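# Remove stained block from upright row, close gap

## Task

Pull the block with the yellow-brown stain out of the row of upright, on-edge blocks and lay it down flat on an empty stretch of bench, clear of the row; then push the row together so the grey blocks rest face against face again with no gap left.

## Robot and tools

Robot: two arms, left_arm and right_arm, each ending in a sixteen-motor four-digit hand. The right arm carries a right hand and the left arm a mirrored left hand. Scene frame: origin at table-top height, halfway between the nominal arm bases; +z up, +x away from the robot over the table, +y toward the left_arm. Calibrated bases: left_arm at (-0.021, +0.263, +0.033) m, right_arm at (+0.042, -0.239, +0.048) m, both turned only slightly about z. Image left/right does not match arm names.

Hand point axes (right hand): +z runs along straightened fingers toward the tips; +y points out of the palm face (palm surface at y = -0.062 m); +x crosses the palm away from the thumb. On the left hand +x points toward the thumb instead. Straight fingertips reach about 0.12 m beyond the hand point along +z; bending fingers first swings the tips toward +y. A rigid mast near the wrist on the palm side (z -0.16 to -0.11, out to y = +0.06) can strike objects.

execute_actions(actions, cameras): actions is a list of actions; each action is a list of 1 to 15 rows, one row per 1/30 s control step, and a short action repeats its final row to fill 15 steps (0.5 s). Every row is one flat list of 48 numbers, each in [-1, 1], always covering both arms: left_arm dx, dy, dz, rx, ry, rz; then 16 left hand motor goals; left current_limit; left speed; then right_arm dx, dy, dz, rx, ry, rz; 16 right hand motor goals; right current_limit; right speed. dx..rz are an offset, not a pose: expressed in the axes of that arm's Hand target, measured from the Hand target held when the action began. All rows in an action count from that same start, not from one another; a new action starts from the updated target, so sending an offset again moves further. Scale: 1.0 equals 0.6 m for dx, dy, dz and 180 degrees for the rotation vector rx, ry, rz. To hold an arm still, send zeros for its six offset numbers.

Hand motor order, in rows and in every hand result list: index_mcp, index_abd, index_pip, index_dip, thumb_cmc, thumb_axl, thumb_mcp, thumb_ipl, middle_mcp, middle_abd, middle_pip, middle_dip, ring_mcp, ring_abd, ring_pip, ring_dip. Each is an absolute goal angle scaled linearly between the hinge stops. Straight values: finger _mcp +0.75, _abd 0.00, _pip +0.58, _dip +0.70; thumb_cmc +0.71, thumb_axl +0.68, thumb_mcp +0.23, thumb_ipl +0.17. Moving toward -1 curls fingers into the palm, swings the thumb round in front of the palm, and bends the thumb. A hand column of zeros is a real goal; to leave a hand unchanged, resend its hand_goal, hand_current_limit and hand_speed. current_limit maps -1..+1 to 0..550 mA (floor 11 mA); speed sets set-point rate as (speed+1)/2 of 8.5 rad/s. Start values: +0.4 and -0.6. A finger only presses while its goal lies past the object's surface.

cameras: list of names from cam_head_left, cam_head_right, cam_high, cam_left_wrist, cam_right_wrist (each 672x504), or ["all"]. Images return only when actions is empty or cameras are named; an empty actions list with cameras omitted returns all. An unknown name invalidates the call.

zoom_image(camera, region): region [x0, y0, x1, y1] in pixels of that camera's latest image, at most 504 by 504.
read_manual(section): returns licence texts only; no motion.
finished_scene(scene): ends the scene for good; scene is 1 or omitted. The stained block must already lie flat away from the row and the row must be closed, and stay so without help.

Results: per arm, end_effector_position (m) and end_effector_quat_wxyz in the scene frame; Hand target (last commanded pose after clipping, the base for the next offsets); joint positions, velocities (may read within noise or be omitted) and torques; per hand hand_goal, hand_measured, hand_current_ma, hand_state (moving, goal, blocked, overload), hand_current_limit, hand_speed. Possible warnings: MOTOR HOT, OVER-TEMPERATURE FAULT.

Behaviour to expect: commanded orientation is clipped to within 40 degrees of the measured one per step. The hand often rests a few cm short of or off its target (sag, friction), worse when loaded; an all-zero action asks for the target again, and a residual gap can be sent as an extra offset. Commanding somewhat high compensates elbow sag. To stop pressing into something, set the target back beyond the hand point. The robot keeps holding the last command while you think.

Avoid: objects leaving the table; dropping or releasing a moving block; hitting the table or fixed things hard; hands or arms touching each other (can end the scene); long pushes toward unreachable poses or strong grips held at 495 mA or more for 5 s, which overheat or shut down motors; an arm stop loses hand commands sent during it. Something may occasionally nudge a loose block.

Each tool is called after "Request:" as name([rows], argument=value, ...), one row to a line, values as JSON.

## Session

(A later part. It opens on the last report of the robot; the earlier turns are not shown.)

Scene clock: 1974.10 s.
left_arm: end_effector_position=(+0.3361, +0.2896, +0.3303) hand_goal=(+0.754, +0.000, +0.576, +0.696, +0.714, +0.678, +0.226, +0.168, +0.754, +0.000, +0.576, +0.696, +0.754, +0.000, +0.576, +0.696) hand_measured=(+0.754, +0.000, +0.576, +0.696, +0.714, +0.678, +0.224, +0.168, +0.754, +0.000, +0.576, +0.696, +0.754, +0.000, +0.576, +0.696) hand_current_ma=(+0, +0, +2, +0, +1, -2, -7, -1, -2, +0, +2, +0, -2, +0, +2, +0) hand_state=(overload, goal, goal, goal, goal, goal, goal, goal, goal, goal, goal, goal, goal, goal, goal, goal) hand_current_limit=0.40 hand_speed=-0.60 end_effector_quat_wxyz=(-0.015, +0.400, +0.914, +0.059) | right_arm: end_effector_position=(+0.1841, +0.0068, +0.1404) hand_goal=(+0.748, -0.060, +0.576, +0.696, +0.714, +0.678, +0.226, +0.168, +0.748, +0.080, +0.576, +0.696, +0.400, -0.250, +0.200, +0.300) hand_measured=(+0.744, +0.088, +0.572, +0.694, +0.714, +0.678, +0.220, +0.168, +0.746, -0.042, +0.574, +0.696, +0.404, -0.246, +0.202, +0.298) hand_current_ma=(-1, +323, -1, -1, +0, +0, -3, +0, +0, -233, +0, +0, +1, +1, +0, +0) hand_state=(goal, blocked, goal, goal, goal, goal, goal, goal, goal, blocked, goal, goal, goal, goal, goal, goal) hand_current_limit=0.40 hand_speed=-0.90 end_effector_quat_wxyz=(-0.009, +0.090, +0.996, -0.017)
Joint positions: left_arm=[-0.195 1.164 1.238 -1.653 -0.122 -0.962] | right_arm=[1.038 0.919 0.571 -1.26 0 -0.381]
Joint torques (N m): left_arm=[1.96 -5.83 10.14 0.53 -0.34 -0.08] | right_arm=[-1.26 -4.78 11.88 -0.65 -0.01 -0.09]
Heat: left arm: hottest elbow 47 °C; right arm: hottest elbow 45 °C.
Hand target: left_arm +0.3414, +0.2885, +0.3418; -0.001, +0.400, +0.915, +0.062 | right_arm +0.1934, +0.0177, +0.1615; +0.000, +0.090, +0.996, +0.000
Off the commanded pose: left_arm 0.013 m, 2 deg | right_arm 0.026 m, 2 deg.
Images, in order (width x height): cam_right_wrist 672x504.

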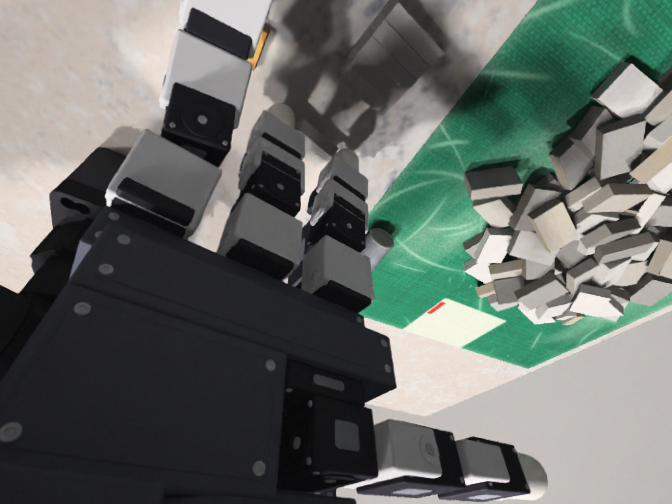

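Request:
execute_actions([
  [[0,0,0,0,0,0,0.754,0,0.576,0.696,0.714,0.678,0.226,0.168,0.754,0,0.576,0.696,0.754,0,0.576,0.696,0.4,-0.6,-0.0072,-0.0394,-0.0025,0,0,0,0.53,-0.06,0.576,0.696,0.714,0.678,0.226,0.168,0.53,0.08,0.576,0.696,0.3,-0.25,0.2,0.3,0.4,-0.92]],
  [[0,0,0,0,0,0,0.754,0,0.576,0.696,0.714,0.678,0.226,0.168,0.754,0,0.576,0.696,0.754,0,0.576,0.696,0.4,-0.6,-0.0072,-0.0394,-0.0025,0,0,0,0.315,-0.06,0.576,0.696,0.714,0.678,0.226,0.168,0.315,0.08,0.576,0.696,0.2,-0.25,0.2,0.3,0.4,-0.92]],
], cameras=["cam_right_wrist","cam_head_left"])

Request:
zoom_image(camera="cam_right_wrist", region=[230, 40, 390, 200])

Request:
zoom_image(camera="cam_head_left", region=[350, 390, 440, 480])

Scene clock: 1999.10 s.
left_arm: end_effector_position=(+0.3361, +0.2896, +0.3303) hand_goal=(+0.754, +0.000, +0.576, +0.696, +0.714, +0.678, +0.226, +0.168, +0.754, +0.000, +0.576, +0.696, +0.754, +0.000, +0.576, +0.696) hand_measured=(+0.754, +0.000, +0.576, +0.696, +0.714, +0.678, +0.224, +0.168, +0.754, +0.000, +0.576, +0.696, +0.754, +0.000, +0.576, +0.696) hand_current_ma=(+0, +0, +2, +0, +1, -2, -7, -1, -2, +0, +2, +0, -2, +0, +2, +0) hand_state=(overload, goal, goal, goal, goal, goal, goal, goal, goal, goal, goal, goal, goal, goal, goal, goal) hand_current_limit=0.40 hand_speed=-0.60 end_effector_quat_wxyz=(-0.015, +0.400, +0.914, +0.059) | right_arm: end_effector_position=(+0.1965, -0.0272, +0.1672) hand_goal=(+0.316, -0.060, +0.576, +0.696, +0.714, +0.678, +0.226, +0.168, +0.316, +0.080, +0.576, +0.696, +0.200, -0.250, +0.200, +0.300) hand_measured=(+0.326, -0.058, +0.574, +0.694, +0.712, +0.678, +0.220, +0.168, +0.326, +0.078, +0.574, +0.694, +0.216, -0.246, +0.202, +0.298) hand_current_ma=(+5, +0, +0, +0, +0, +0, -3, +0, +5, +0, +0, +0, +11, +0, +0, +0) hand_state=(goal, goal, goal, goal, goal, goal, goal, goal, goal, goal, goal, goal, goal, goal, goal, goal) hand_current_limit=0.40 hand_speed=-0.92 end_effector_quat_wxyz=(+0.005, +0.093, +0.996, +0.007)
Joint positions: left_arm=[-0.195 1.164 1.238 -1.653 -0.122 -0.962] | right_arm=[0.88 0.773 0.565 -1.347 0.001 -0.533]
Joint torques (N m): left_arm=[2.08 -5.83 10.13 0.54 -0.33 -0.08] | right_arm=[-0.67 -2.67 8.59 -0.43 -0.11 -0.1]
Heat: left arm: hottest elbow 47 °C; right arm: hottest elbow 47 °C.
Hand target: left_arm +0.3414, +0.2885, +0.3418; -0.001, +0.400, +0.915, +0.062 | right_arm +0.1935, -0.0302, +0.1646; +0.000, +0.090, +0.996, +0.001
Off the commanded pose: left_arm 0.013 m, 2 deg | right_arm 0.005 m, 1 deg.
Images, in order (width x height): cam_head_left 672x504, cam_right_wrist 672x504.

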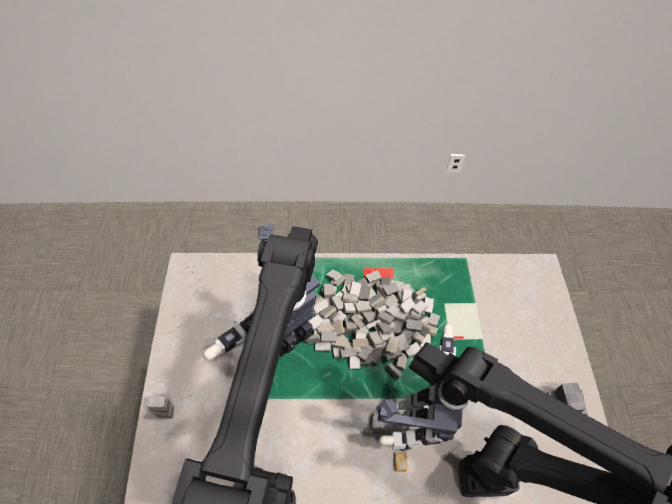

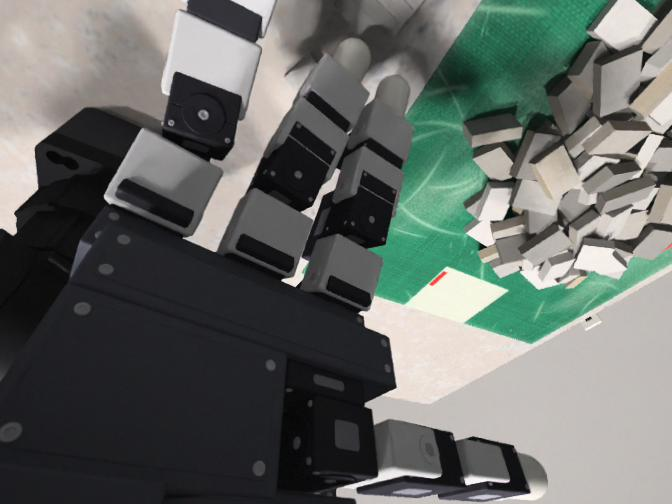

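Scaled by 3.150 from the camera's 672x504 image, which has a finer 960x720 frame.

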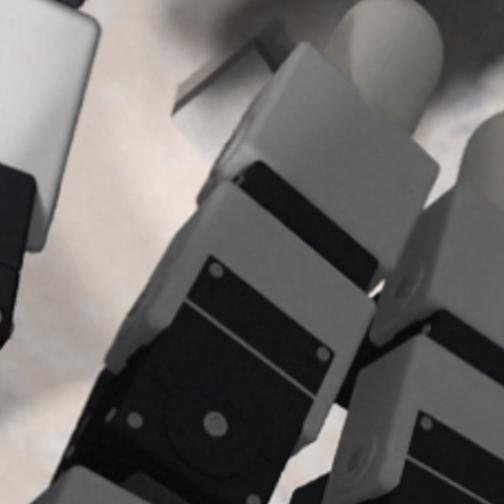

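Scaled by 5.600 from the camera's 672x504 image, which has a finer 960x720 frame.

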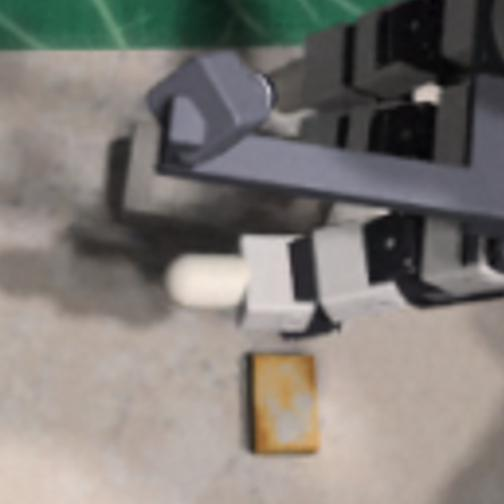

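Request:
execute_actions([
  [[0,0,0,0,0,0,0.754,0,0.576,0.696,0.714,0.678,0.226,0.168,0.754,0,0.576,0.696,0.754,0,0.576,0.696,0.4,-0.6,0.0023,0.05,-0.058,0,0,0,0.4,0.1,0.576,0.696,0.714,0.678,0.226,0.168,0.4,-0.1,0.576,0.696,0.4,-0.25,0.2,0.3,0.4,-0.85]],
  [[0,0,0,0,0,0,0.754,0,0.576,0.696,0.714,0.678,0.226,0.168,0.754,0,0.576,0.696,0.754,0,0.576,0.696,0.4,-0.6,0.0023,0.05,-0.058,0,0,0,0.754,-0.085,0.576,0.696,0.714,0.678,0.226,0.168,0.754,0.085,0.576,0.696,0.4,-0.1,0.2,0.3,0.4,-0.8]],
], cameras=["cam_right_wrist","cam_head_left"])

Request:
zoom_image(camera="cam_right_wrist", region=[220, 20, 380, 180])

Request:
zoom_image(camera="cam_head_left", region=[350, 390, 440, 480])

Scene clock: 2108.63 s.
left_arm: end_effector_position=(+0.3361, +0.2896, +0.3303) hand_goal=(+0.754, +0.000, +0.576, +0.696, +0.714, +0.678, +0.226, +0.168, +0.754, +0.000, +0.576, +0.696, +0.754, +0.000, +0.576, +0.696) hand_measured=(+0.754, +0.000, +0.576, +0.696, +0.714, +0.678, +0.224, +0.168, +0.754, +0.000, +0.576, +0.696, +0.754, +0.000, +0.576, +0.696) hand_current_ma=(+0, +0, +2, +0, +1, -2, -7, -1, -2, +0, +2, +0, -2, +0, +2, +0) hand_state=(overload, goal, goal, goal, goal, goal, goal, goal, goal, goal, goal, goal, goal, goal, goal, goal) hand_current_limit=0.40 hand_speed=-0.60 end_effector_quat_wxyz=(-0.015, +0.400, +0.914, +0.059) | right_arm: end_effector_position=(+0.1985, +0.0251, +0.2261) hand_goal=(+0.754, -0.084, +0.576, +0.696, +0.714, +0.678, +0.226, +0.168, +0.754, +0.086, +0.576, +0.696, +0.400, -0.100, +0.200, +0.300) hand_measured=(+0.750, -0.080, +0.576, +0.694, +0.714, +0.678, +0.220, +0.168, +0.750, +0.082, +0.576, +0.694, +0.404, -0.102, +0.202, +0.298) hand_current_ma=(-1, +1, +0, +0, +0, +0, -3, +0, -1, -1, +0, +0, +1, +0, +0, +0) hand_state=(goal, goal, goal, goal, goal, goal, goal, goal, goal, goal, goal, goal, goal, goal, goal, goal) hand_current_limit=0.40 hand_speed=-0.80 end_effector_quat_wxyz=(-0.002, +0.086, +0.996, -0.001)
Joint positions: left_arm=[-0.195 1.164 1.238 -1.653 -0.122 -0.962] | right_arm=[1.022 0.903 0.786 -1.457 -0.004 -0.405]
Joint torques (N m): left_arm=[2.02 -5.95 10.1 0.51 -0.33 -0.08] | right_arm=[-0.15 -3.96 10.85 -0.47 0.08 0.14]
Heat: left arm: hottest elbow 47 °C; right arm: hottest elbow 46 °C.
Hand target: left_arm +0.3414, +0.2885, +0.3418; -0.001, +0.400, +0.915, +0.062 | right_arm +0.2015, +0.0291, +0.2341; +0.000, +0.090, +0.996, +0.000
Off the commanded pose: left_arm 0.013 m, 2 deg | right_arm 0.009 m, 0 deg.
Images, in order (width x height): cam_head_left 672x504, cam_right_wrist 672x504.

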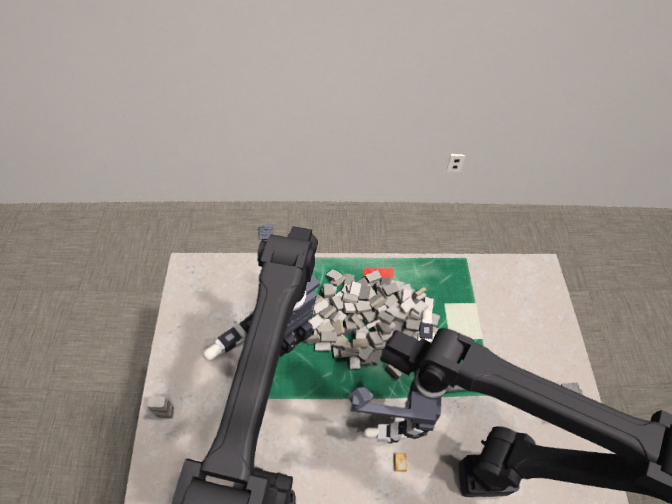

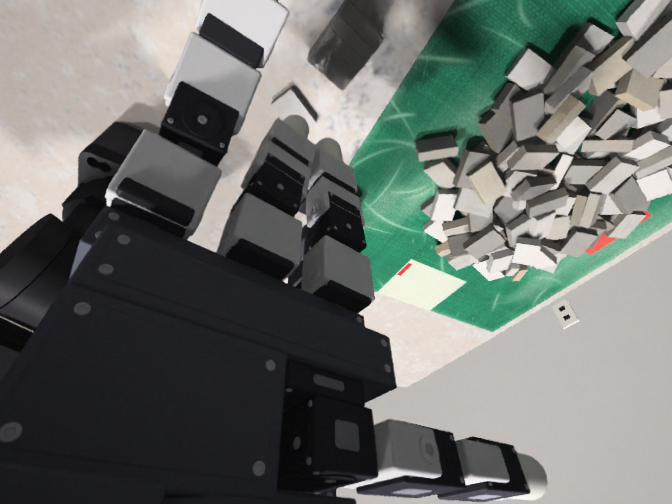

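Scaled by 3.150 from the camera's 672x504 image, which has a finer 960x720 frame.

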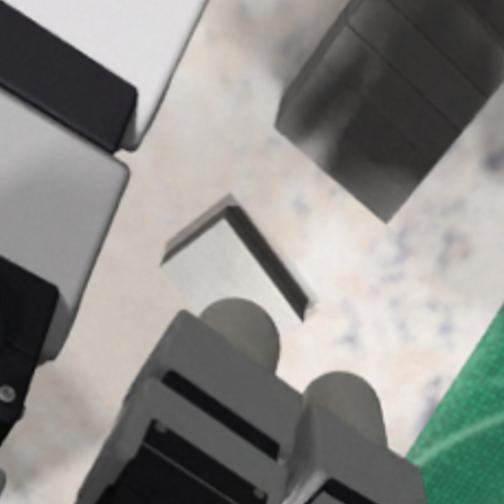

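Scaled by 5.600 from the camera's 672x504 image, which has a finer 960x720 frame.

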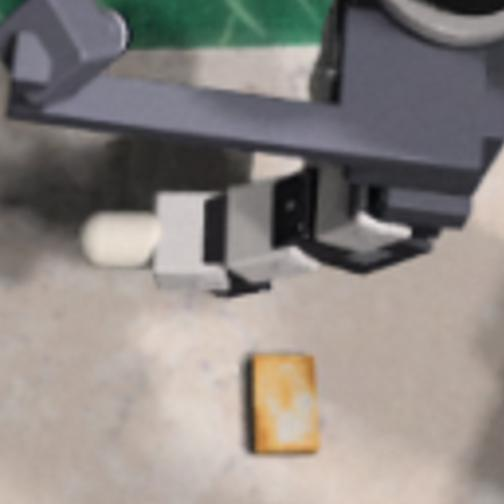

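Request:
execute_actions([
  [[0,0,0,0,0,0,0.754,0,0.576,0.696,0.714,0.678,0.226,0.168,0.754,0,0.576,0.696,0.754,0,0.576,0.696,0.4,-0.6,0.0063,-0.0534,0.0533,0,0,0,0.754,-0.085,0.576,0.696,0.714,0.678,0.226,0.168,0.754,0.085,0.576,0.696,0.4,-0.1,0.2,0.3,0.4,-0.8]],
  [[0,0,0,0,0,0,0.754,0,0.576,0.696,0.714,0.678,0.226,0.168,0.754,0,0.576,0.696,0.754,0,0.576,0.696,0.4,-0.6,0.0063,-0.0534,0.0533,0,0,0,0.754,-0.085,0.576,0.696,0.714,0.678,0.226,0.168,0.754,0.085,0.576,0.696,0.4,-0.1,0.2,0.3,0.4,-0.8]],
  [[0,0,0,0,0,0,0.754,0,0.576,0.696,0.714,0.678,0.226,0.168,0.754,0,0.576,0.696,0.754,0,0.576,0.696,0.4,-0.6,0.0022,-0.0008,0.0675,0,0,0,0.754,-0.085,0.576,0.696,0.714,0.678,0.226,0.168,0.754,0.085,0.576,0.696,0.4,-0.1,0.2,0.3,0.4,-0.8]],
], cameras=["cam_right_wrist"])

Request:
zoom_image(camera="cam_right_wrist", region=[230, 40, 390, 200])

Scene clock: 2160.37 s.
left_arm: end_effector_position=(+0.3361, +0.2896, +0.3303) hand_goal=(+0.754, +0.000, +0.576, +0.696, +0.714, +0.678, +0.226, +0.168, +0.754, +0.000, +0.576, +0.696, +0.754, +0.000, +0.576, +0.696) hand_measured=(+0.754, +0.000, +0.576, +0.696, +0.714, +0.678, +0.224, +0.168, +0.754, +0.000, +0.576, +0.696, +0.754, +0.000, +0.576, +0.696) hand_current_ma=(+0, +0, +2, +0, +1, -2, -7, -1, -2, +0, +2, +0, -2, +0, +2, +0) hand_state=(overload, goal, goal, goal, goal, goal, goal, goal, goal, goal, goal, goal, goal, goal, goal, goal) hand_current_limit=0.40 hand_speed=-0.60 end_effector_quat_wxyz=(-0.015, +0.400, +0.914, +0.059) | right_arm: end_effector_position=(+0.1794, -0.0368, +0.1291) hand_goal=(+0.754, -0.084, +0.576, +0.696, +0.714, +0.678, +0.226, +0.168, +0.754, +0.086, +0.576, +0.696, +0.400, -0.100, +0.200, +0.300) hand_measured=(+0.756, -0.094, +0.576, +0.696, +0.714, +0.678, +0.220, +0.168, +0.752, +0.084, +0.576, +0.694, +0.406, -0.102, +0.202, +0.298) hand_current_ma=(+0, -3, +0, +0, +0, +0, -3, +0, +0, +0, +0, +0, +2, +0, +0, +0) hand_state=(goal, goal, goal, goal, goal, goal, goal, goal, goal, goal, goal, goal, goal, goal, goal, goal) hand_current_limit=0.40 hand_speed=-0.80 end_effector_quat_wxyz=(-0.001, +0.094, +0.996, -0.004)
Joint positions: left_arm=[-0.195 1.164 1.238 -1.653 -0.122 -0.962] | right_arm=[0.923 0.76 0.463 -1.281 0.002 -0.488]
Joint torques (N m): left_arm=[2.08 -5.77 10.13 0.53 -0.34 -0.08] | right_arm=[-0.5 -0.79 8.76 0.42 -0.11 -0.08]
Heat: left arm: hottest elbow 47 °C; right arm: hottest elbow 46 °C.
Hand target: left_arm +0.3414, +0.2885, +0.3418; -0.001, +0.400, +0.915, +0.062 | right_arm +0.1813, -0.0327, +0.1296; +0.000, +0.090, +0.996, +0.000
Off the commanded pose: left_arm 0.013 m, 2 deg | right_arm 0.005 m, 1 deg.
Images, in order (width x height): cam_right_wrist 672x504.

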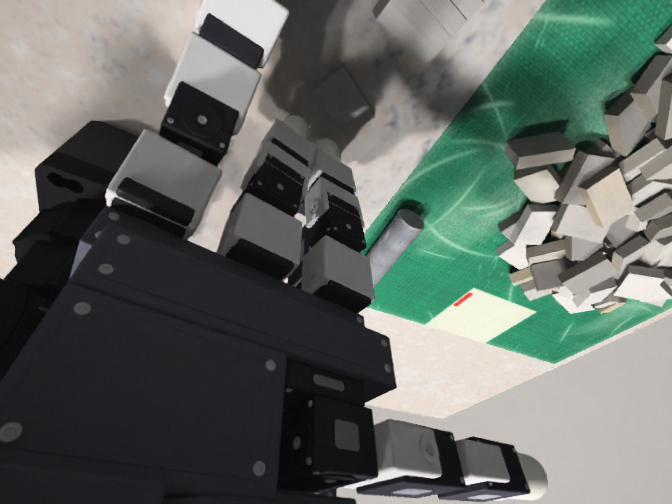

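Scaled by 3.150 from the camera's 672x504 image, which has a finer 960x720 frame.

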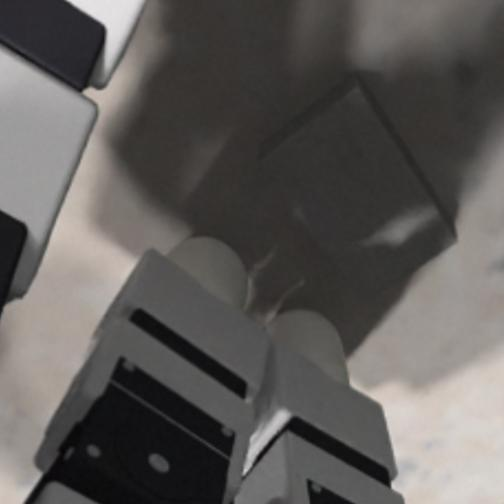

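Request:
execute_actions([
  [[0,0,0,0,0,0,0.754,0,0.576,0.696,0.714,0.678,0.226,0.168,0.754,0,0.576,0.696,0.754,0,0.576,0.696,0.4,-0.6,-0.0033,0.04,-0.004,0,0,0,0.754,-0.085,0.576,0.696,0.714,0.678,0.226,0.168,0.754,0.085,0.576,0.696,0.4,-0.1,0.2,0.3,0.4,-0.8]],
  [[0,0,0,0,0,0,0.754,0,0.576,0.696,0.714,0.678,0.226,0.168,0.754,0,0.576,0.696,0.754,0,0.576,0.696,0.4,-0.6,-0.0033,0.03,0,0,0,0,0.754,-0.085,0.576,0.696,0.714,0.678,0.226,0.168,0.754,0.085,0.576,0.696,0.4,-0.1,0.2,0.3,0.4,-0.8]],
], cameras=["cam_right_wrist"])

Request:
zoom_image(camera="cam_right_wrist", region=[240, 60, 380, 200])

Scene clock: 2182.43 s.
left_arm: end_effector_position=(+0.3361, +0.2896, +0.3303) hand_goal=(+0.754, +0.000, +0.576, +0.696, +0.714, +0.678, +0.226, +0.168, +0.754, +0.000, +0.576, +0.696, +0.754, +0.000, +0.576, +0.696) hand_measured=(+0.754, +0.000, +0.576, +0.696, +0.714, +0.678, +0.224, +0.168, +0.754, +0.000, +0.576, +0.696, +0.754, +0.000, +0.576, +0.696) hand_current_ma=(+0, +0, +2, +0, +1, -2, -7, -1, -2, +0, +2, +0, -2, +0, +2, +0) hand_state=(overload, goal, goal, goal, goal, goal, goal, goal, goal, goal, goal, goal, goal, goal, goal, goal) hand_current_limit=0.40 hand_speed=-0.60 end_effector_quat_wxyz=(-0.015, +0.400, +0.914, +0.059) | right_arm: end_effector_position=(+0.1846, -0.0134, +0.1230) hand_goal=(+0.754, -0.084, +0.576, +0.696, +0.714, +0.678, +0.226, +0.168, +0.754, +0.086, +0.576, +0.696, +0.400, -0.100, +0.200, +0.300) hand_measured=(+0.810, -0.094, +0.620, +0.716, +0.714, +0.678, +0.220, +0.168, +0.796, +0.086, +0.604, +0.710, +0.406, -0.102, +0.202, +0.298) hand_current_ma=(+87, -3, +51, +14, +0, +0, -3, +0, +52, +0, +23, +8, +2, +0, +0, +0) hand_state=(blocked, goal, blocked, blocked, goal, goal, goal, goal, blocked, goal, blocked, goal, goal, goal, goal, goal) hand_current_limit=0.40 hand_speed=-0.80 end_effector_quat_wxyz=(-0.010, +0.095, +0.995, -0.028)
Joint positions: left_arm=[-0.195 1.164 1.238 -1.653 -0.122 -0.962] | right_arm=[0.992 0.9 0.518 -1.247 0.01 -0.417]
Joint torques (N m): left_arm=[2.08 -5.83 10.15 0.54 -0.34 -0.07] | right_arm=[0.5 -2.43 9.84 1.51 -0.4 0.05]
Heat: left arm: hottest elbow 47 °C; right arm: hottest elbow 47 °C.
Hand target: left_arm +0.3414, +0.2885, +0.3418; -0.001, +0.400, +0.915, +0.062 | right_arm +0.1927, +0.0079, +0.1322; +0.000, +0.090, +0.996, +0.000
Off the commanded pose: left_arm 0.013 m, 2 deg | right_arm 0.025 m, 4 deg.
Images, in order (width x height): cam_right_wrist 672x504.

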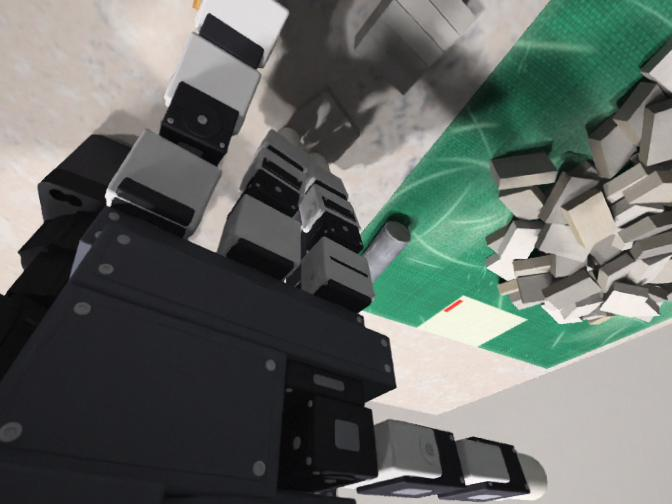

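Scaled by 3.600 from the camera's 672x504 image, which has a finer 960x720 frame.

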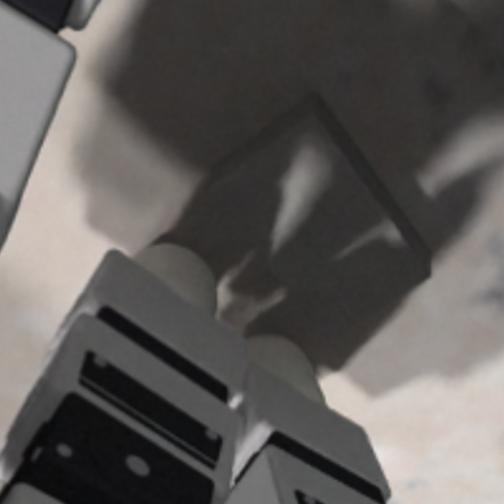

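Request:
execute_actions([
  [[0,0,0,0,0,0,0.754,0,0.576,0.696,0.714,0.678,0.226,0.168,0.754,0,0.576,0.696,0.754,0,0.576,0.696,0.4,-0.6,0,0,-0.028,0,0,0,0.754,-0.085,0.576,0.696,0.714,0.678,0.226,0.168,0.754,0.085,0.576,0.696,0.4,-0.1,0.2,0.3,0.4,-0.8]],
], cameras=["cam_right_wrist"])

Request:
zoom_image(camera="cam_right_wrist", region=[240, 60, 380, 200])

Scene clock: 2191.20 s.
left_arm: end_effector_position=(+0.3361, +0.2896, +0.3303) hand_goal=(+0.754, +0.000, +0.576, +0.696, +0.714, +0.678, +0.226, +0.168, +0.754, +0.000, +0.576, +0.696, +0.754, +0.000, +0.576, +0.696) hand_measured=(+0.754, +0.000, +0.576, +0.696, +0.714, +0.678, +0.224, +0.168, +0.754, +0.000, +0.576, +0.696, +0.754, +0.000, +0.576, +0.696) hand_current_ma=(+0, +0, +2, +0, +1, -2, -7, -1, -2, +0, +2, +0, -2, +0, +2, +0) hand_state=(overload, goal, goal, goal, goal, goal, goal, goal, goal, goal, goal, goal, goal, goal, goal, goal) hand_current_limit=0.40 hand_speed=-0.60 end_effector_quat_wxyz=(-0.015, +0.400, +0.914, +0.059) | right_arm: end_effector_position=(+0.1859, -0.0082, +0.1293) hand_goal=(+0.754, -0.084, +0.576, +0.696, +0.714, +0.678, +0.226, +0.168, +0.754, +0.086, +0.576, +0.696, +0.400, -0.100, +0.200, +0.300) hand_measured=(+0.764, -0.086, +0.586, +0.702, +0.714, +0.678, +0.220, +0.168, +0.756, +0.086, +0.580, +0.700, +0.406, -0.102, +0.202, +0.298) hand_current_ma=(+5, +0, +4, +2, +0, +0, -3, +0, +0, +0, +1, +1, +2, +0, +0, +0) hand_state=(goal, goal, goal, goal, goal, goal, goal, goal, goal, goal, goal, goal, goal, goal, goal, goal) hand_current_limit=0.40 hand_speed=-0.80 end_effector_quat_wxyz=(-0.010, +0.094, +0.995, -0.021)
Joint positions: left_arm=[-0.195 1.164 1.238 -1.653 -0.122 -0.962] | right_arm=[0.994 0.9 0.533 -1.25 0.004 -0.417]
Joint torques (N m): left_arm=[2.08 -5.83 10.1 0.54 -0.33 -0.08] | right_arm=[0.21 -4.19 11.48 -0.12 -0.16 0.04]
Heat: left arm: hottest elbow 47 °C; right arm: hottest elbow 46 °C.
Hand target: left_arm +0.3414, +0.2885, +0.3418; -0.001, +0.400, +0.915, +0.062 | right_arm +0.1927, +0.0080, +0.1490; +0.000, +0.090, +0.996, +0.000
Off the commanded pose: left_arm 0.013 m, 2 deg | right_arm 0.026 m, 3 deg.
Images, in order (width x height): cam_right_wrist 672x504.

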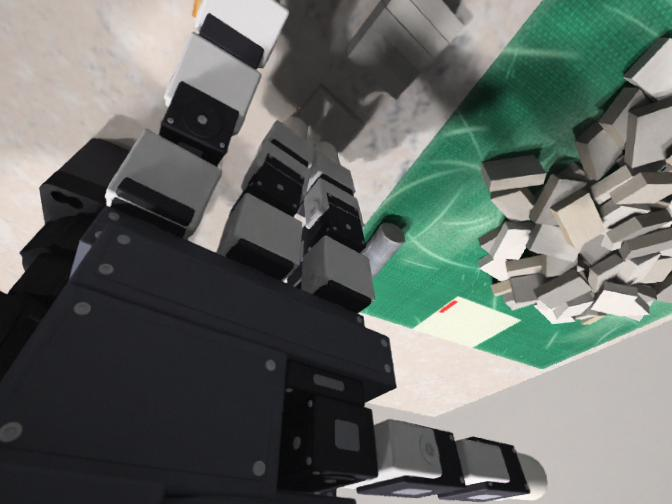

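Scaled by 3.600 from the camera's 672x504 image, which has a finer 960x720 frame.

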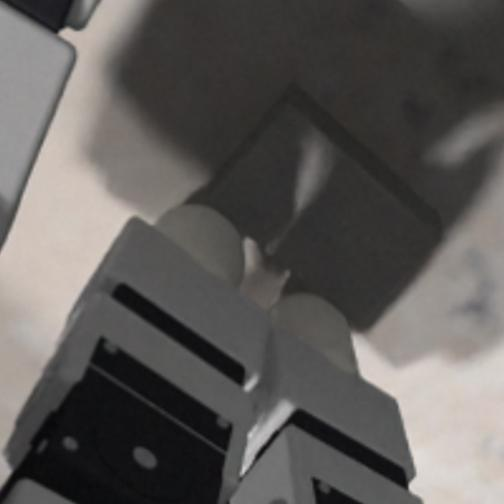

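Request:
execute_actions([
  [[0,0,0,0,0,0,0.754,0,0.576,0.696,0.714,0.678,0.226,0.168,0.754,0,0.576,0.696,0.754,0,0.576,0.696,0.4,-0.6,-0.005,0.03,0,0,0,0,0.754,-0.085,0.576,0.696,0.714,0.678,0.226,0.168,0.754,0.085,0.576,0.696,0.4,-0.1,0.2,0.3,0.4,-0.8]],
], cameras=["cam_right_wrist"])

Request:
zoom_image(camera="cam_right_wrist", region=[240, 50, 390, 200])

Scene clock: 2211.80 s.
left_arm: end_effector_position=(+0.3361, +0.2896, +0.3303) hand_goal=(+0.754, +0.000, +0.576, +0.696, +0.714, +0.678, +0.226, +0.168, +0.754, +0.000, +0.576, +0.696, +0.754, +0.000, +0.576, +0.696) hand_measured=(+0.754, +0.000, +0.576, +0.696, +0.714, +0.678, +0.224, +0.168, +0.754, +0.000, +0.576, +0.696, +0.754, +0.000, +0.576, +0.696) hand_current_ma=(+0, +0, +2, +0, +1, -2, -7, -1, -2, +0, +2, +0, -2, +0, +2, +0) hand_state=(overload, goal, goal, goal, goal, goal, goal, goal, goal, goal, goal, goal, goal, goal, goal, goal) hand_current_limit=0.40 hand_speed=-0.60 end_effector_quat_wxyz=(-0.015, +0.400, +0.914, +0.059) | right_arm: end_effector_position=(+0.1893, +0.0066, +0.1323) hand_goal=(+0.754, -0.084, +0.576, +0.696, +0.714, +0.678, +0.226, +0.168, +0.754, +0.086, +0.576, +0.696, +0.400, -0.100, +0.200, +0.300) hand_measured=(+0.762, -0.084, +0.586, +0.702, +0.714, +0.678, +0.220, +0.168, +0.756, +0.086, +0.580, +0.700, +0.406, -0.102, +0.202, +0.298) hand_current_ma=(+4, +0, +4, +2, +0, +0, -3, +0, +0, +0, +1, +1, +2, +0, +0, +0) hand_state=(goal, goal, goal, goal, goal, goal, goal, goal, goal, goal, goal, goal, goal, goal, goal, goal) hand_current_limit=0.40 hand_speed=-0.80 end_effector_quat_wxyz=(-0.010, +0.089, +0.996, -0.022)
Joint positions: left_arm=[-0.195 1.164 1.238 -1.653 -0.122 -0.962] | right_arm=[1.017 0.949 0.566 -1.237 0.002 -0.404]
Joint torques (N m): left_arm=[2.02 -5.83 10.14 0.55 -0.33 -0.08] | right_arm=[0.09 -3.78 11.34 0.36 -0.12 0.12]
Heat: left arm: hottest elbow 47 °C; right arm: hottest elbow 47 °C.
Hand target: left_arm +0.3414, +0.2885, +0.3418; -0.001, +0.400, +0.915, +0.062 | right_arm +0.1988, +0.0251, +0.1489; +0.000, +0.090, +0.996, +0.000
Off the commanded pose: left_arm 0.013 m, 2 deg | right_arm 0.027 m, 3 deg.
Images, in order (width x height): cam_right_wrist 672x504.

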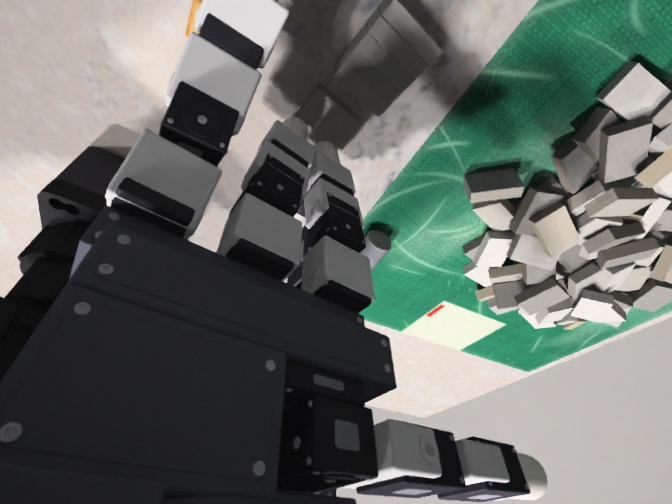

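Scaled by 3.360 from the camera's 672x504 image, which has a finer 960x720 frame.

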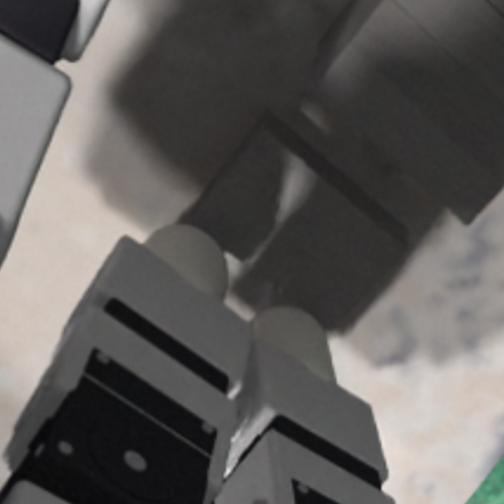

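Request:
execute_actions([
  [[0,0,0,0,0,0,0.754,0,0.576,0.696,0.714,0.678,0.226,0.168,0.754,0,0.576,0.696,0.754,0,0.576,0.696,0.4,-0.6,-0.006,0.02,0.002,0,0,0,0.754,-0.085,0.576,0.696,0.714,0.678,0.226,0.168,0.754,0.085,0.576,0.696,0.4,-0.1,0.2,0.3,0.4,-0.8]],
], cameras=["cam_right_wrist"])

Request:
zoom_image(camera="cam_right_wrist", region=[240, 50, 390, 200])

Scene clock: 2220.03 s.
left_arm: end_effector_position=(+0.3361, +0.2896, +0.3303) hand_goal=(+0.754, +0.000, +0.576, +0.696, +0.714, +0.678, +0.226, +0.168, +0.754, +0.000, +0.576, +0.696, +0.754, +0.000, +0.576, +0.696) hand_measured=(+0.754, +0.000, +0.576, +0.696, +0.714, +0.678, +0.224, +0.168, +0.754, +0.000, +0.576, +0.696, +0.754, +0.000, +0.576, +0.696) hand_current_ma=(+0, +0, +2, +0, +1, -2, -7, -1, -2, +0, +2, +0, -2, +0, +2, +0) hand_state=(overload, goal, goal, goal, goal, goal, goal, goal, goal, goal, goal, goal, goal, goal, goal, goal) hand_current_limit=0.40 hand_speed=-0.60 end_effector_quat_wxyz=(-0.015, +0.400, +0.914, +0.059) | right_arm: end_effector_position=(+0.1925, +0.0126, +0.1307) hand_goal=(+0.754, -0.084, +0.576, +0.696, +0.714, +0.678, +0.226, +0.168, +0.754, +0.086, +0.576, +0.696, +0.400, -0.100, +0.200, +0.300) hand_measured=(+0.778, -0.094, +0.592, +0.702, +0.714, +0.678, +0.220, +0.168, +0.772, +0.076, +0.586, +0.700, +0.406, -0.102, +0.202, +0.298) hand_current_ma=(+19, -3, +9, +2, +0, +0, -3, +0, +13, -3, +5, +1, +2, +0, +0, +0) hand_state=(blocked, goal, goal, goal, goal, goal, goal, goal, goal, goal, goal, goal, goal, goal, goal, goal) hand_current_limit=0.40 hand_speed=-0.80 end_effector_quat_wxyz=(-0.014, +0.091, +0.995, -0.029)
Joint positions: left_arm=[-0.195 1.164 1.238 -1.653 -0.122 -0.962] | right_arm=[1.022 0.987 0.586 -1.234 0.001 -0.395]
Joint torques (N m): left_arm=[2.02 -5.89 10.13 0.53 -0.33 -0.08] | right_arm=[-0.03 -4.13 11.38 0.92 -0.1 0.1]
Heat: left arm: hottest elbow 48 °C; right arm: hottest elbow 47 °C.
Hand target: left_arm +0.3414, +0.2885, +0.3418; -0.001, +0.400, +0.915, +0.062 | right_arm +0.2044, +0.0363, +0.1477; +0.000, +0.090, +0.996, +0.000
Off the commanded pose: left_arm 0.013 m, 2 deg | right_arm 0.032 m, 4 deg.
Images, in order (width x height): cam_right_wrist 672x504.

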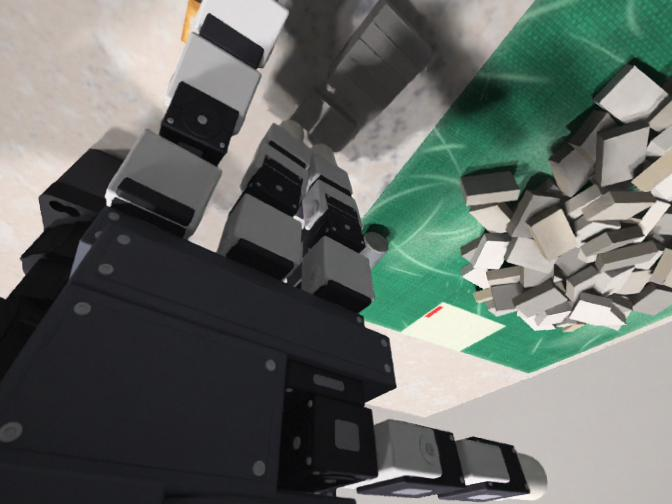

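Scaled by 3.360 from the camera's 672x504 image, which has a finer 960x720 frame.

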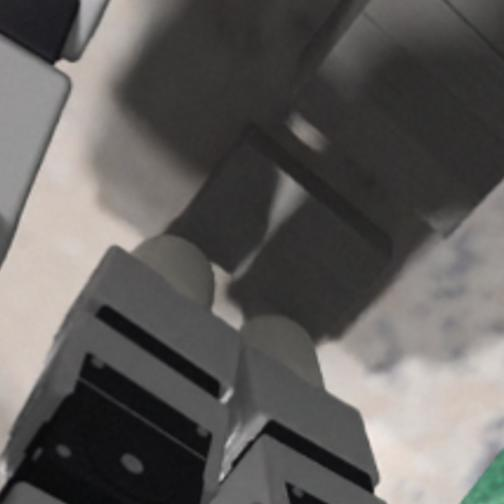

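Request:
execute_actions([
  [[0,0,0,0,0,0,0.754,0,0.576,0.696,0.714,0.678,0.226,0.168,0.754,0,0.576,0.696,0.754,0,0.576,0.696,0.4,-0.6,-0.004,0.02,-0.015,0,0,0,0.754,-0.085,0.576,0.696,0.714,0.678,0.226,0.168,0.754,0.085,0.576,0.696,0.4,-0.1,0.2,0.3,0.4,-0.8]],
], cameras=["cam_right_wrist"])

Request:
zoom_image(camera="cam_right_wrist", region=[240, 50, 390, 200])

Scene clock: 2237.17 s.
left_arm: end_effector_position=(+0.3361, +0.2896, +0.3303) hand_goal=(+0.754, +0.000, +0.576, +0.696, +0.714, +0.678, +0.226, +0.168, +0.754, +0.000, +0.576, +0.696, +0.754, +0.000, +0.576, +0.696) hand_measured=(+0.754, +0.000, +0.576, +0.696, +0.714, +0.678, +0.224, +0.168, +0.754, +0.000, +0.576, +0.696, +0.754, +0.000, +0.576, +0.696) hand_current_ma=(+0, +0, +2, +0, +1, -2, -7, -1, -2, +0, +2, +0, -2, +0, +2, +0) hand_state=(overload, goal, goal, goal, goal, goal, goal, goal, goal, goal, goal, goal, goal, goal, goal, goal) hand_current_limit=0.40 hand_speed=-0.60 end_effector_quat_wxyz=(-0.015, +0.400, +0.914, +0.059) | right_arm: end_effector_position=(+0.2027, +0.0329, +0.1457) hand_goal=(+0.754, -0.084, +0.576, +0.696, +0.714, +0.678, +0.226, +0.168, +0.754, +0.086, +0.576, +0.696, +0.400, -0.100, +0.200, +0.300) hand_measured=(+0.754, -0.086, +0.578, +0.698, +0.714, +0.678, +0.220, +0.168, +0.754, +0.082, +0.578, +0.698, +0.406, -0.102, +0.202, +0.298) hand_current_ma=(+0, +0, +0, +0, +0, +0, -3, +0, +0, +0, +0, +0, +2, +0, +0, +0) hand_state=(goal, goal, goal, goal, goal, goal, goal, goal, goal, goal, goal, goal, goal, goal, goal, goal) hand_current_limit=0.40 hand_speed=-0.80 end_effector_quat_wxyz=(-0.006, +0.089, +0.996, -0.013)
Joint positions: left_arm=[-0.195 1.164 1.238 -1.653 -0.122 -0.962] | right_arm=[1.031 1.016 0.638 -1.221 0.001 -0.389]
Joint torques (N m): left_arm=[1.96 -5.77 10.13 0.53 -0.34 -0.07] | right_arm=[0.09 -4.37 10.76 0.2 -0.07 0.13]
Heat: left arm: hottest elbow 48 °C; right arm: hottest elbow 49 °C.
Hand target: left_arm +0.3414, +0.2885, +0.3418; -0.001, +0.400, +0.915, +0.062 | right_arm +0.2090, +0.0476, +0.1567; +0.000, +0.090, +0.996, +0.000
Off the commanded pose: left_arm 0.013 m, 2 deg | right_arm 0.019 m, 2 deg.
Images, in order (width x height): cam_right_wrist 672x504.

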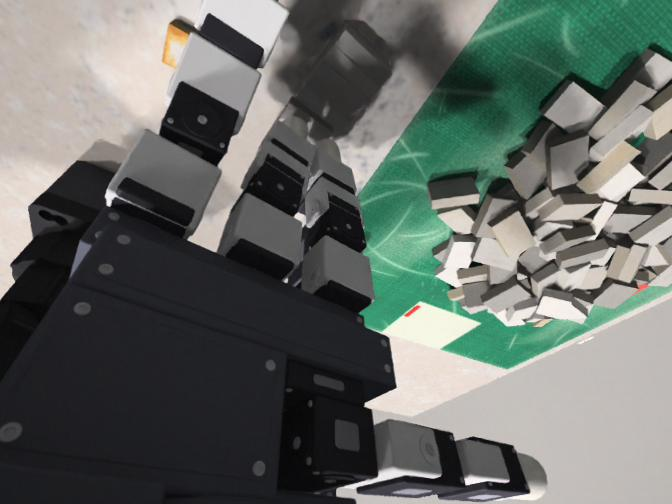

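Scaled by 3.360 from the camera's 672x504 image, which has a finer 960x720 frame.

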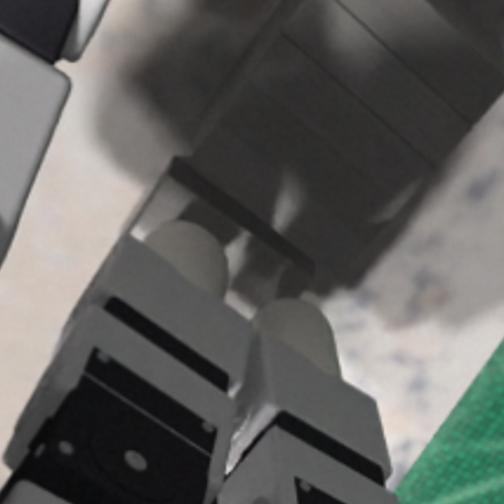

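Request:
execute_actions([
  [[0,0,0,0,0,0,0.754,0,0.576,0.696,0.714,0.678,0.226,0.168,0.754,0,0.576,0.696,0.754,0,0.576,0.696,0.4,-0.6,0.0137,-0.0552,-0.0138,0,0,0,0.945,-0.085,0.576,0.696,0.714,0.678,0.226,0.168,0.945,0.085,0.576,0.696,0.4,-0.1,0.2,0.3,0.4,-0.8]],
  [[0,0,0,0,0,0,0.754,0,0.576,0.696,0.714,0.678,0.226,0.168,0.754,0,0.576,0.696,0.754,0,0.576,0.696,0.4,-0.6,0,0,0.0625,0,0,0,0.945,-0.085,0.576,0.696,0.714,0.678,0.226,0.168,0.945,0.085,0.576,0.696,0.4,-0.1,0.2,0.3,0.4,-0.8]],
], cameras=["cam_right_wrist"])

Request:
zoom_image(camera="cam_right_wrist", region=[220, 50, 380, 210])

Scene clock: 2271.33 s.
left_arm: end_effector_position=(+0.3361, +0.2896, +0.3303) hand_goal=(+0.754, +0.000, +0.576, +0.696, +0.714, +0.678, +0.226, +0.168, +0.754, +0.000, +0.576, +0.696, +0.754, +0.000, +0.576, +0.696) hand_measured=(+0.754, +0.000, +0.576, +0.696, +0.714, +0.678, +0.224, +0.168, +0.754, +0.000, +0.576, +0.696, +0.754, +0.000, +0.576, +0.696) hand_current_ma=(+0, +0, +2, +0, +1, -2, -7, -1, -2, +0, +2, +0, -2, +0, +2, +0) hand_state=(overload, goal, goal, goal, goal, goal, goal, goal, goal, goal, goal, goal, goal, goal, goal, goal) hand_current_limit=0.40 hand_speed=-0.60 end_effector_quat_wxyz=(-0.015, +0.400, +0.914, +0.059) | right_arm: end_effector_position=(+0.1904, +0.0126, +0.1253) hand_goal=(+0.946, -0.084, +0.576, +0.696, +0.714, +0.678, +0.226, +0.168, +0.946, +0.086, +0.576, +0.696, +0.400, -0.100, +0.200, +0.300) hand_measured=(+0.946, -0.090, +0.578, +0.698, +0.714, +0.678, +0.220, +0.168, +0.940, +0.084, +0.578, +0.698, +0.406, -0.102, +0.202, +0.298) hand_current_ma=(+0, -1, +0, +0, +0, +0, -3, +0, -1, +0, +0, +0, +2, +0, +0, +0) hand_state=(goal, goal, goal, goal, goal, goal, goal, goal, goal, goal, goal, goal, goal, goal, goal, goal) hand_current_limit=0.40 hand_speed=-0.80 end_effector_quat_wxyz=(-0.003, +0.090, +0.996, -0.006)
Joint positions: left_arm=[-0.195 1.164 1.238 -1.653 -0.122 -0.962] | right_arm=[1.028 0.952 0.54 -1.172 0.001 -0.391]
Joint torques (N m): left_arm=[1.9 -5.89 10.13 0.55 -0.33 -0.08] | right_arm=[-1.26 -3.78 8.58 0.36 -0.04 -0.1]
Heat: left arm: hottest elbow 48 °C; right arm: hottest elbow 50 °C.
Hand target: left_arm +0.3414, +0.2885, +0.3418; -0.001, +0.400, +0.915, +0.062 | right_arm +0.1951, +0.0166, +0.1276; +0.000, +0.090, +0.996, +0.001
Off the commanded pose: left_arm 0.013 m, 2 deg | right_arm 0.006 m, 1 deg.
Images, in order (width x height): cam_right_wrist 672x504.

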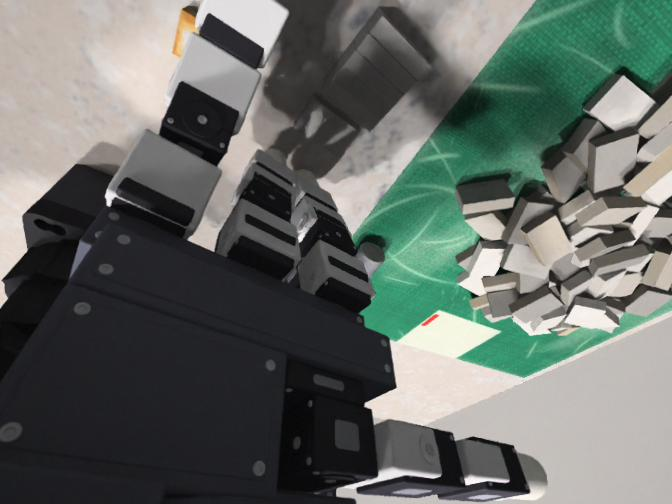

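Scaled by 3.150 from the camera's 672x504 image, which has a finer 960x720 frame.

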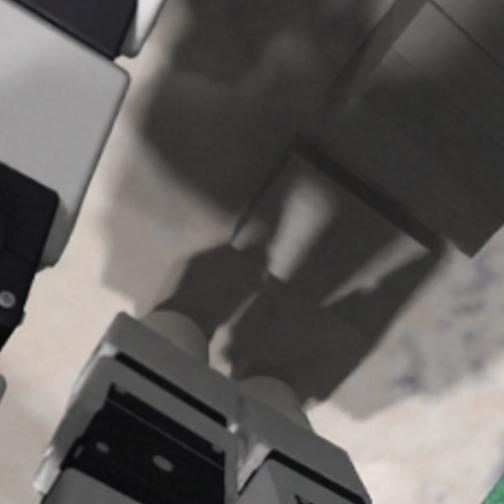

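Request:
execute_actions([
  [[0,0,0,0,0,0,0.754,0,0.576,0.696,0.714,0.678,0.226,0.168,0.754,0,0.576,0.696,0.754,0,0.576,0.696,0.4,-0.6,0,0,0,0,0,0,0.849,-0.085,0.46,0.493,0.714,0.678,0.226,0.168,0.849,0.085,0.46,0.493,0.4,-0.1,0.2,0.3,-0.1,-0.93]],
], cameras=["cam_right_wrist"])

Request:
zoom_image(camera="cam_right_wrist", region=[220, 50, 380, 210])

Scene clock: 2353.20 s.
left_arm: end_effector_position=(+0.3361, +0.2896, +0.3303) hand_goal=(+0.754, +0.000, +0.576, +0.696, +0.714, +0.678, +0.226, +0.168, +0.754, +0.000, +0.576, +0.696, +0.754, +0.000, +0.576, +0.696) hand_measured=(+0.754, +0.000, +0.576, +0.696, +0.714, +0.678, +0.224, +0.168, +0.754, +0.000, +0.576, +0.696, +0.754, +0.000, +0.576, +0.696) hand_current_ma=(+0, +0, +2, +0, +1, -2, -7, -1, -2, +0, +2, +0, -2, +0, +2, +0) hand_state=(overload, goal, goal, goal, goal, goal, goal, goal, goal, goal, goal, goal, goal, goal, goal, goal) hand_current_limit=0.40 hand_speed=-0.60 end_effector_quat_wxyz=(-0.015, +0.400, +0.914, +0.059) | right_arm: end_effector_position=(+0.1896, +0.0072, +0.1236) hand_goal=(+0.850, -0.084, +0.460, +0.494, +0.714, +0.678, +0.226, +0.168, +0.850, +0.086, +0.460, +0.494, +0.400, -0.100, +0.200, +0.300) hand_measured=(+0.946, -0.100, +0.554, +0.544, +0.714, +0.678, +0.220, +0.168, +0.938, +0.076, +0.548, +0.548, +0.406, -0.102, +0.202, +0.298) hand_current_ma=(+214, -8, +187, +65, +0, +0, -3, +0, +185, -3, +162, +73, +2, +0, +0, +0) hand_state=(blocked, goal, blocked, blocked, goal, goal, goal, goal, blocked, goal, blocked, blocked, goal, goal, goal, goal) hand_current_limit=-0.10 hand_speed=-0.93 end_effector_quat_wxyz=(-0.004, +0.091, +0.996, -0.017)
Joint positions: left_arm=[-0.195 1.164 1.238 -1.653 -0.122 -0.962] | right_arm=[1.025 0.952 0.54 -1.192 0.008 -0.391]
Joint torques (N m): left_arm=[2.02 -5.77 10.14 0.53 -0.34 -0.08] | right_arm=[-0.97 -3.9 8.5 0.98 -0.28 -0.08]
Heat: left arm: hottest elbow 48 °C; right arm: hottest elbow 45 °C.
Hand target: left_arm +0.3414, +0.2885, +0.3418; -0.001, +0.400, +0.915, +0.062 | right_arm +0.1951, +0.0166, +0.1275; +0.000, +0.090, +0.996, +0.000
Off the commanded pose: left_arm 0.013 m, 2 deg | right_arm 0.012 m, 2 deg.
Images, in order (width x height): cam_right_wrist 672x504.

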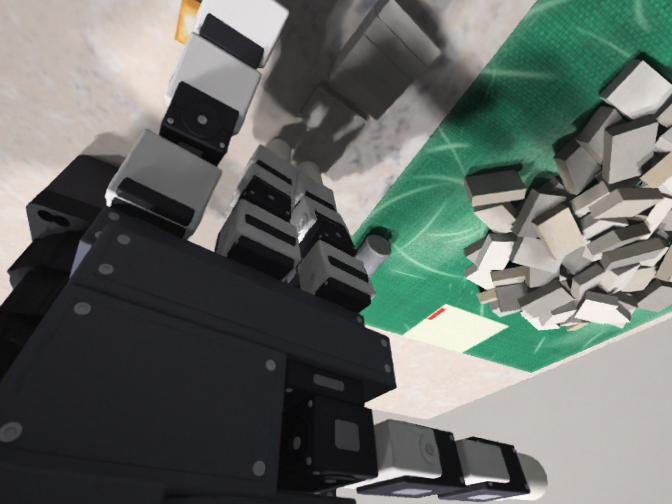

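Scaled by 3.150 from the camera's 672x504 image, which has a finer 960x720 frame.

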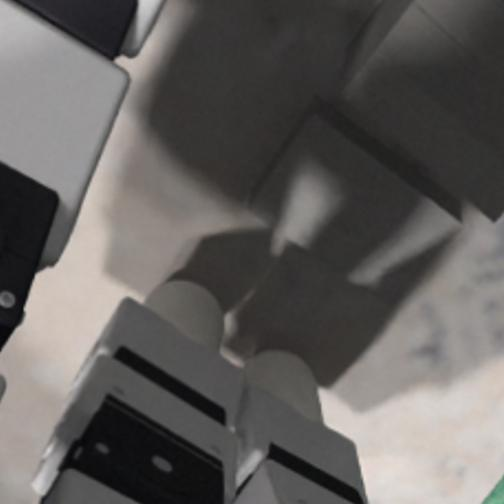

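Request:
execute_actions([
  [[0,0,0,0,0,0,0.754,0,0.576,0.696,0.714,0.678,0.226,0.168,0.754,0,0.576,0.696,0.754,0,0.576,0.696,0.4,-0.6,0,0,-0.055,0,0,0,0.973,-0.085,0.576,0.55,0.714,0.678,0.226,0.168,0.973,0.085,0.576,0.55,0.4,-0.1,0.2,0.3,0.2,-0.85]],
  [[0,0,0,0,0,0,0.754,0,0.576,0.696,0.714,0.678,0.226,0.168,0.754,0,0.576,0.696,0.754,0,0.576,0.696,0.4,-0.6,0,0,0.05,0,0,0,0.973,-0.085,0.576,0.55,0.714,0.678,0.226,0.168,0.973,0.085,0.576,0.55,0.4,-0.1,0.2,0.3,0.2,-0.85]],
], cameras=["cam_right_wrist"])

Request:
zoom_image(camera="cam_right_wrist", region=[220, 50, 380, 210])

Scene clock: 2369.17 s.
left_arm: end_effector_position=(+0.3361, +0.2896, +0.3303) hand_goal=(+0.754, +0.000, +0.576, +0.696, +0.714, +0.678, +0.226, +0.168, +0.754, +0.000, +0.576, +0.696, +0.754, +0.000, +0.576, +0.696) hand_measured=(+0.754, +0.000, +0.576, +0.696, +0.714, +0.678, +0.224, +0.168, +0.754, +0.000, +0.576, +0.696, +0.754, +0.000, +0.576, +0.696) hand_current_ma=(+0, +0, +2, +0, +1, -2, -7, -1, -2, +0, +2, +0, -2, +0, +2, +0) hand_state=(overload, goal, goal, goal, goal, goal, goal, goal, goal, goal, goal, goal, goal, goal, goal, goal) hand_current_limit=0.40 hand_speed=-0.60 end_effector_quat_wxyz=(-0.015, +0.400, +0.914, +0.059) | right_arm: end_effector_position=(+0.1940, +0.0157, +0.1337) hand_goal=(+0.974, -0.084, +0.576, +0.550, +0.714, +0.678, +0.226, +0.168, +0.974, +0.086, +0.576, +0.550, +0.400, -0.100, +0.200, +0.300) hand_measured=(+0.966, -0.086, +0.572, +0.548, +0.714, +0.678, +0.220, +0.168, +0.966, +0.082, +0.572, +0.548, +0.406, -0.102, +0.202, +0.298) hand_current_ma=(-3, +0, -1, +0, +0, +0, -3, +0, -3, +0, -1, +0, +1, +0, +0, +0) hand_state=(goal, goal, goal, goal, goal, goal, goal, goal, goal, goal, goal, goal, goal, goal, goal, goal) hand_current_limit=0.20 hand_speed=-0.85 end_effector_quat_wxyz=(+0.002, +0.091, +0.996, +0.000)
Joint positions: left_arm=[-0.195 1.164 1.238 -1.653 -0.122 -0.962] | right_arm=[1.025 0.944 0.557 -1.182 0.003 -0.391]
Joint torques (N m): left_arm=[2.02 -5.83 10.13 0.54 -0.33 -0.07] | right_arm=[-0.97 -3.6 7.86 0.34 -0.1 -0.09]
Heat: left arm: hottest elbow 48 °C; right arm: hottest elbow 45 °C.
Hand target: left_arm +0.3414, +0.2885, +0.3418; -0.001, +0.400, +0.915, +0.062 | right_arm +0.1951, +0.0165, +0.1304; +0.000, +0.090, +0.996, +0.000
Off the commanded pose: left_arm 0.013 m, 2 deg | right_arm 0.004 m, 0 deg.
Images, in order (width x height): cam_right_wrist 672x504.

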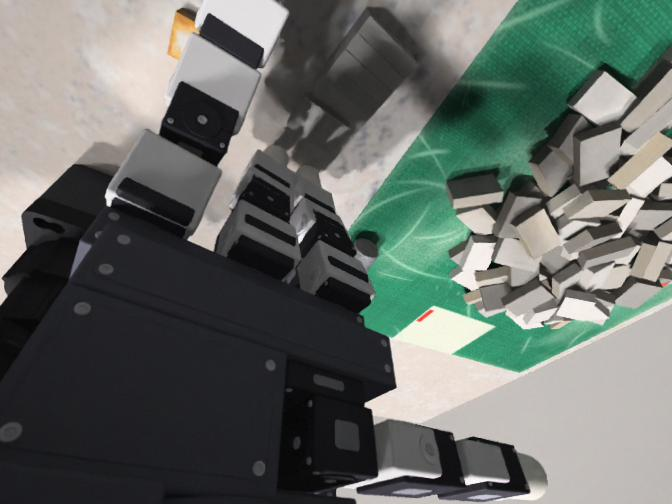

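Scaled by 3.150 from the camera's 672x504 image, which has a finer 960x720 frame.

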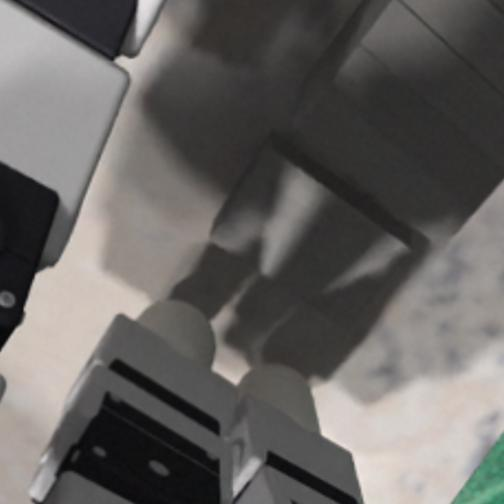

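Request:
execute_actions([
  [[0,0,0,0,0,0,0.754,0,0.576,0.696,0.714,0.678,0.226,0.168,0.754,0,0.576,0.696,0.754,0,0.576,0.696,0.4,-0.6,0,0,0.0075,0,0,0,0.973,-0.085,0.576,0.55,0.714,0.678,0.226,0.168,0.973,0.085,0.576,0.55,0.4,-0.1,0.2,0.3,0.2,-0.85]],
], cameras=[])

Scene clock: 2377.87 s.
left_arm: end_effector_position=(+0.3361, +0.2896, +0.3303) hand_goal=(+0.754, +0.000, +0.576, +0.696, +0.714, +0.678, +0.226, +0.168, +0.754, +0.000, +0.576, +0.696, +0.754, +0.000, +0.576, +0.696) hand_measured=(+0.754, +0.000, +0.576, +0.696, +0.714, +0.678, +0.224, +0.168, +0.754, +0.000, +0.576, +0.696, +0.754, +0.000, +0.576, +0.696) hand_current_ma=(+0, +0, +2, +0, +1, -2, -7, -1, -2, +0, +2, +0, -2, +0, +2, +0) hand_state=(overload, goal, goal, goal, goal, goal, goal, goal, goal, goal, goal, goal, goal, goal, goal, goal) hand_current_limit=0.40 hand_speed=-0.60 end_effector_quat_wxyz=(-0.015, +0.400, +0.914, +0.059) | right_arm: end_effector_position=(+0.1944, +0.0163, +0.1308) hand_goal=(+0.974, -0.084, +0.576, +0.550, +0.714, +0.678, +0.226, +0.168, +0.974, +0.086, +0.576, +0.550, +0.400, -0.100, +0.200, +0.300) hand_measured=(+0.966, -0.086, +0.572, +0.548, +0.714, +0.678, +0.220, +0.168, +0.968, +0.082, +0.572, +0.548, +0.406, -0.102, +0.202, +0.298) hand_current_ma=(-3, +0, -1, +0, +0, +0, -3, +0, -2, +0, -1, +0, +1, +0, +0, +0) hand_state=(goal, goal, goal, goal, goal, goal, goal, goal, goal, goal, goal, goal, goal, goal, goal, goal) hand_current_limit=0.20 hand_speed=-0.85 end_effector_quat_wxyz=(+0.003, +0.091, +0.996, +0.002)
Joint positions: left_arm=[-0.195 1.164 1.238 -1.653 -0.122 -0.962] | right_arm=[1.025 0.948 0.549 -1.166 0.003 -0.391]
Joint torques (N m): left_arm=[2.02 -5.89 10.15 0.55 -0.34 -0.08] | right_arm=[-1.2 -3.43 7.72 0.35 -0.1 -0.1]
Heat: left arm: hottest elbow 48 °C; right arm: hottest elbow 45 °C.
Hand target: left_arm +0.3414, +0.2885, +0.3418; -0.001, +0.400, +0.915, +0.062 | right_arm +0.1951, +0.0165, +0.1260; +0.000, +0.090, +0.996, +0.000
Off the commanded pose: left_arm 0.013 m, 2 deg | right_arm 0.005 m, 0 deg.
No camera images: "cameras" was empty.


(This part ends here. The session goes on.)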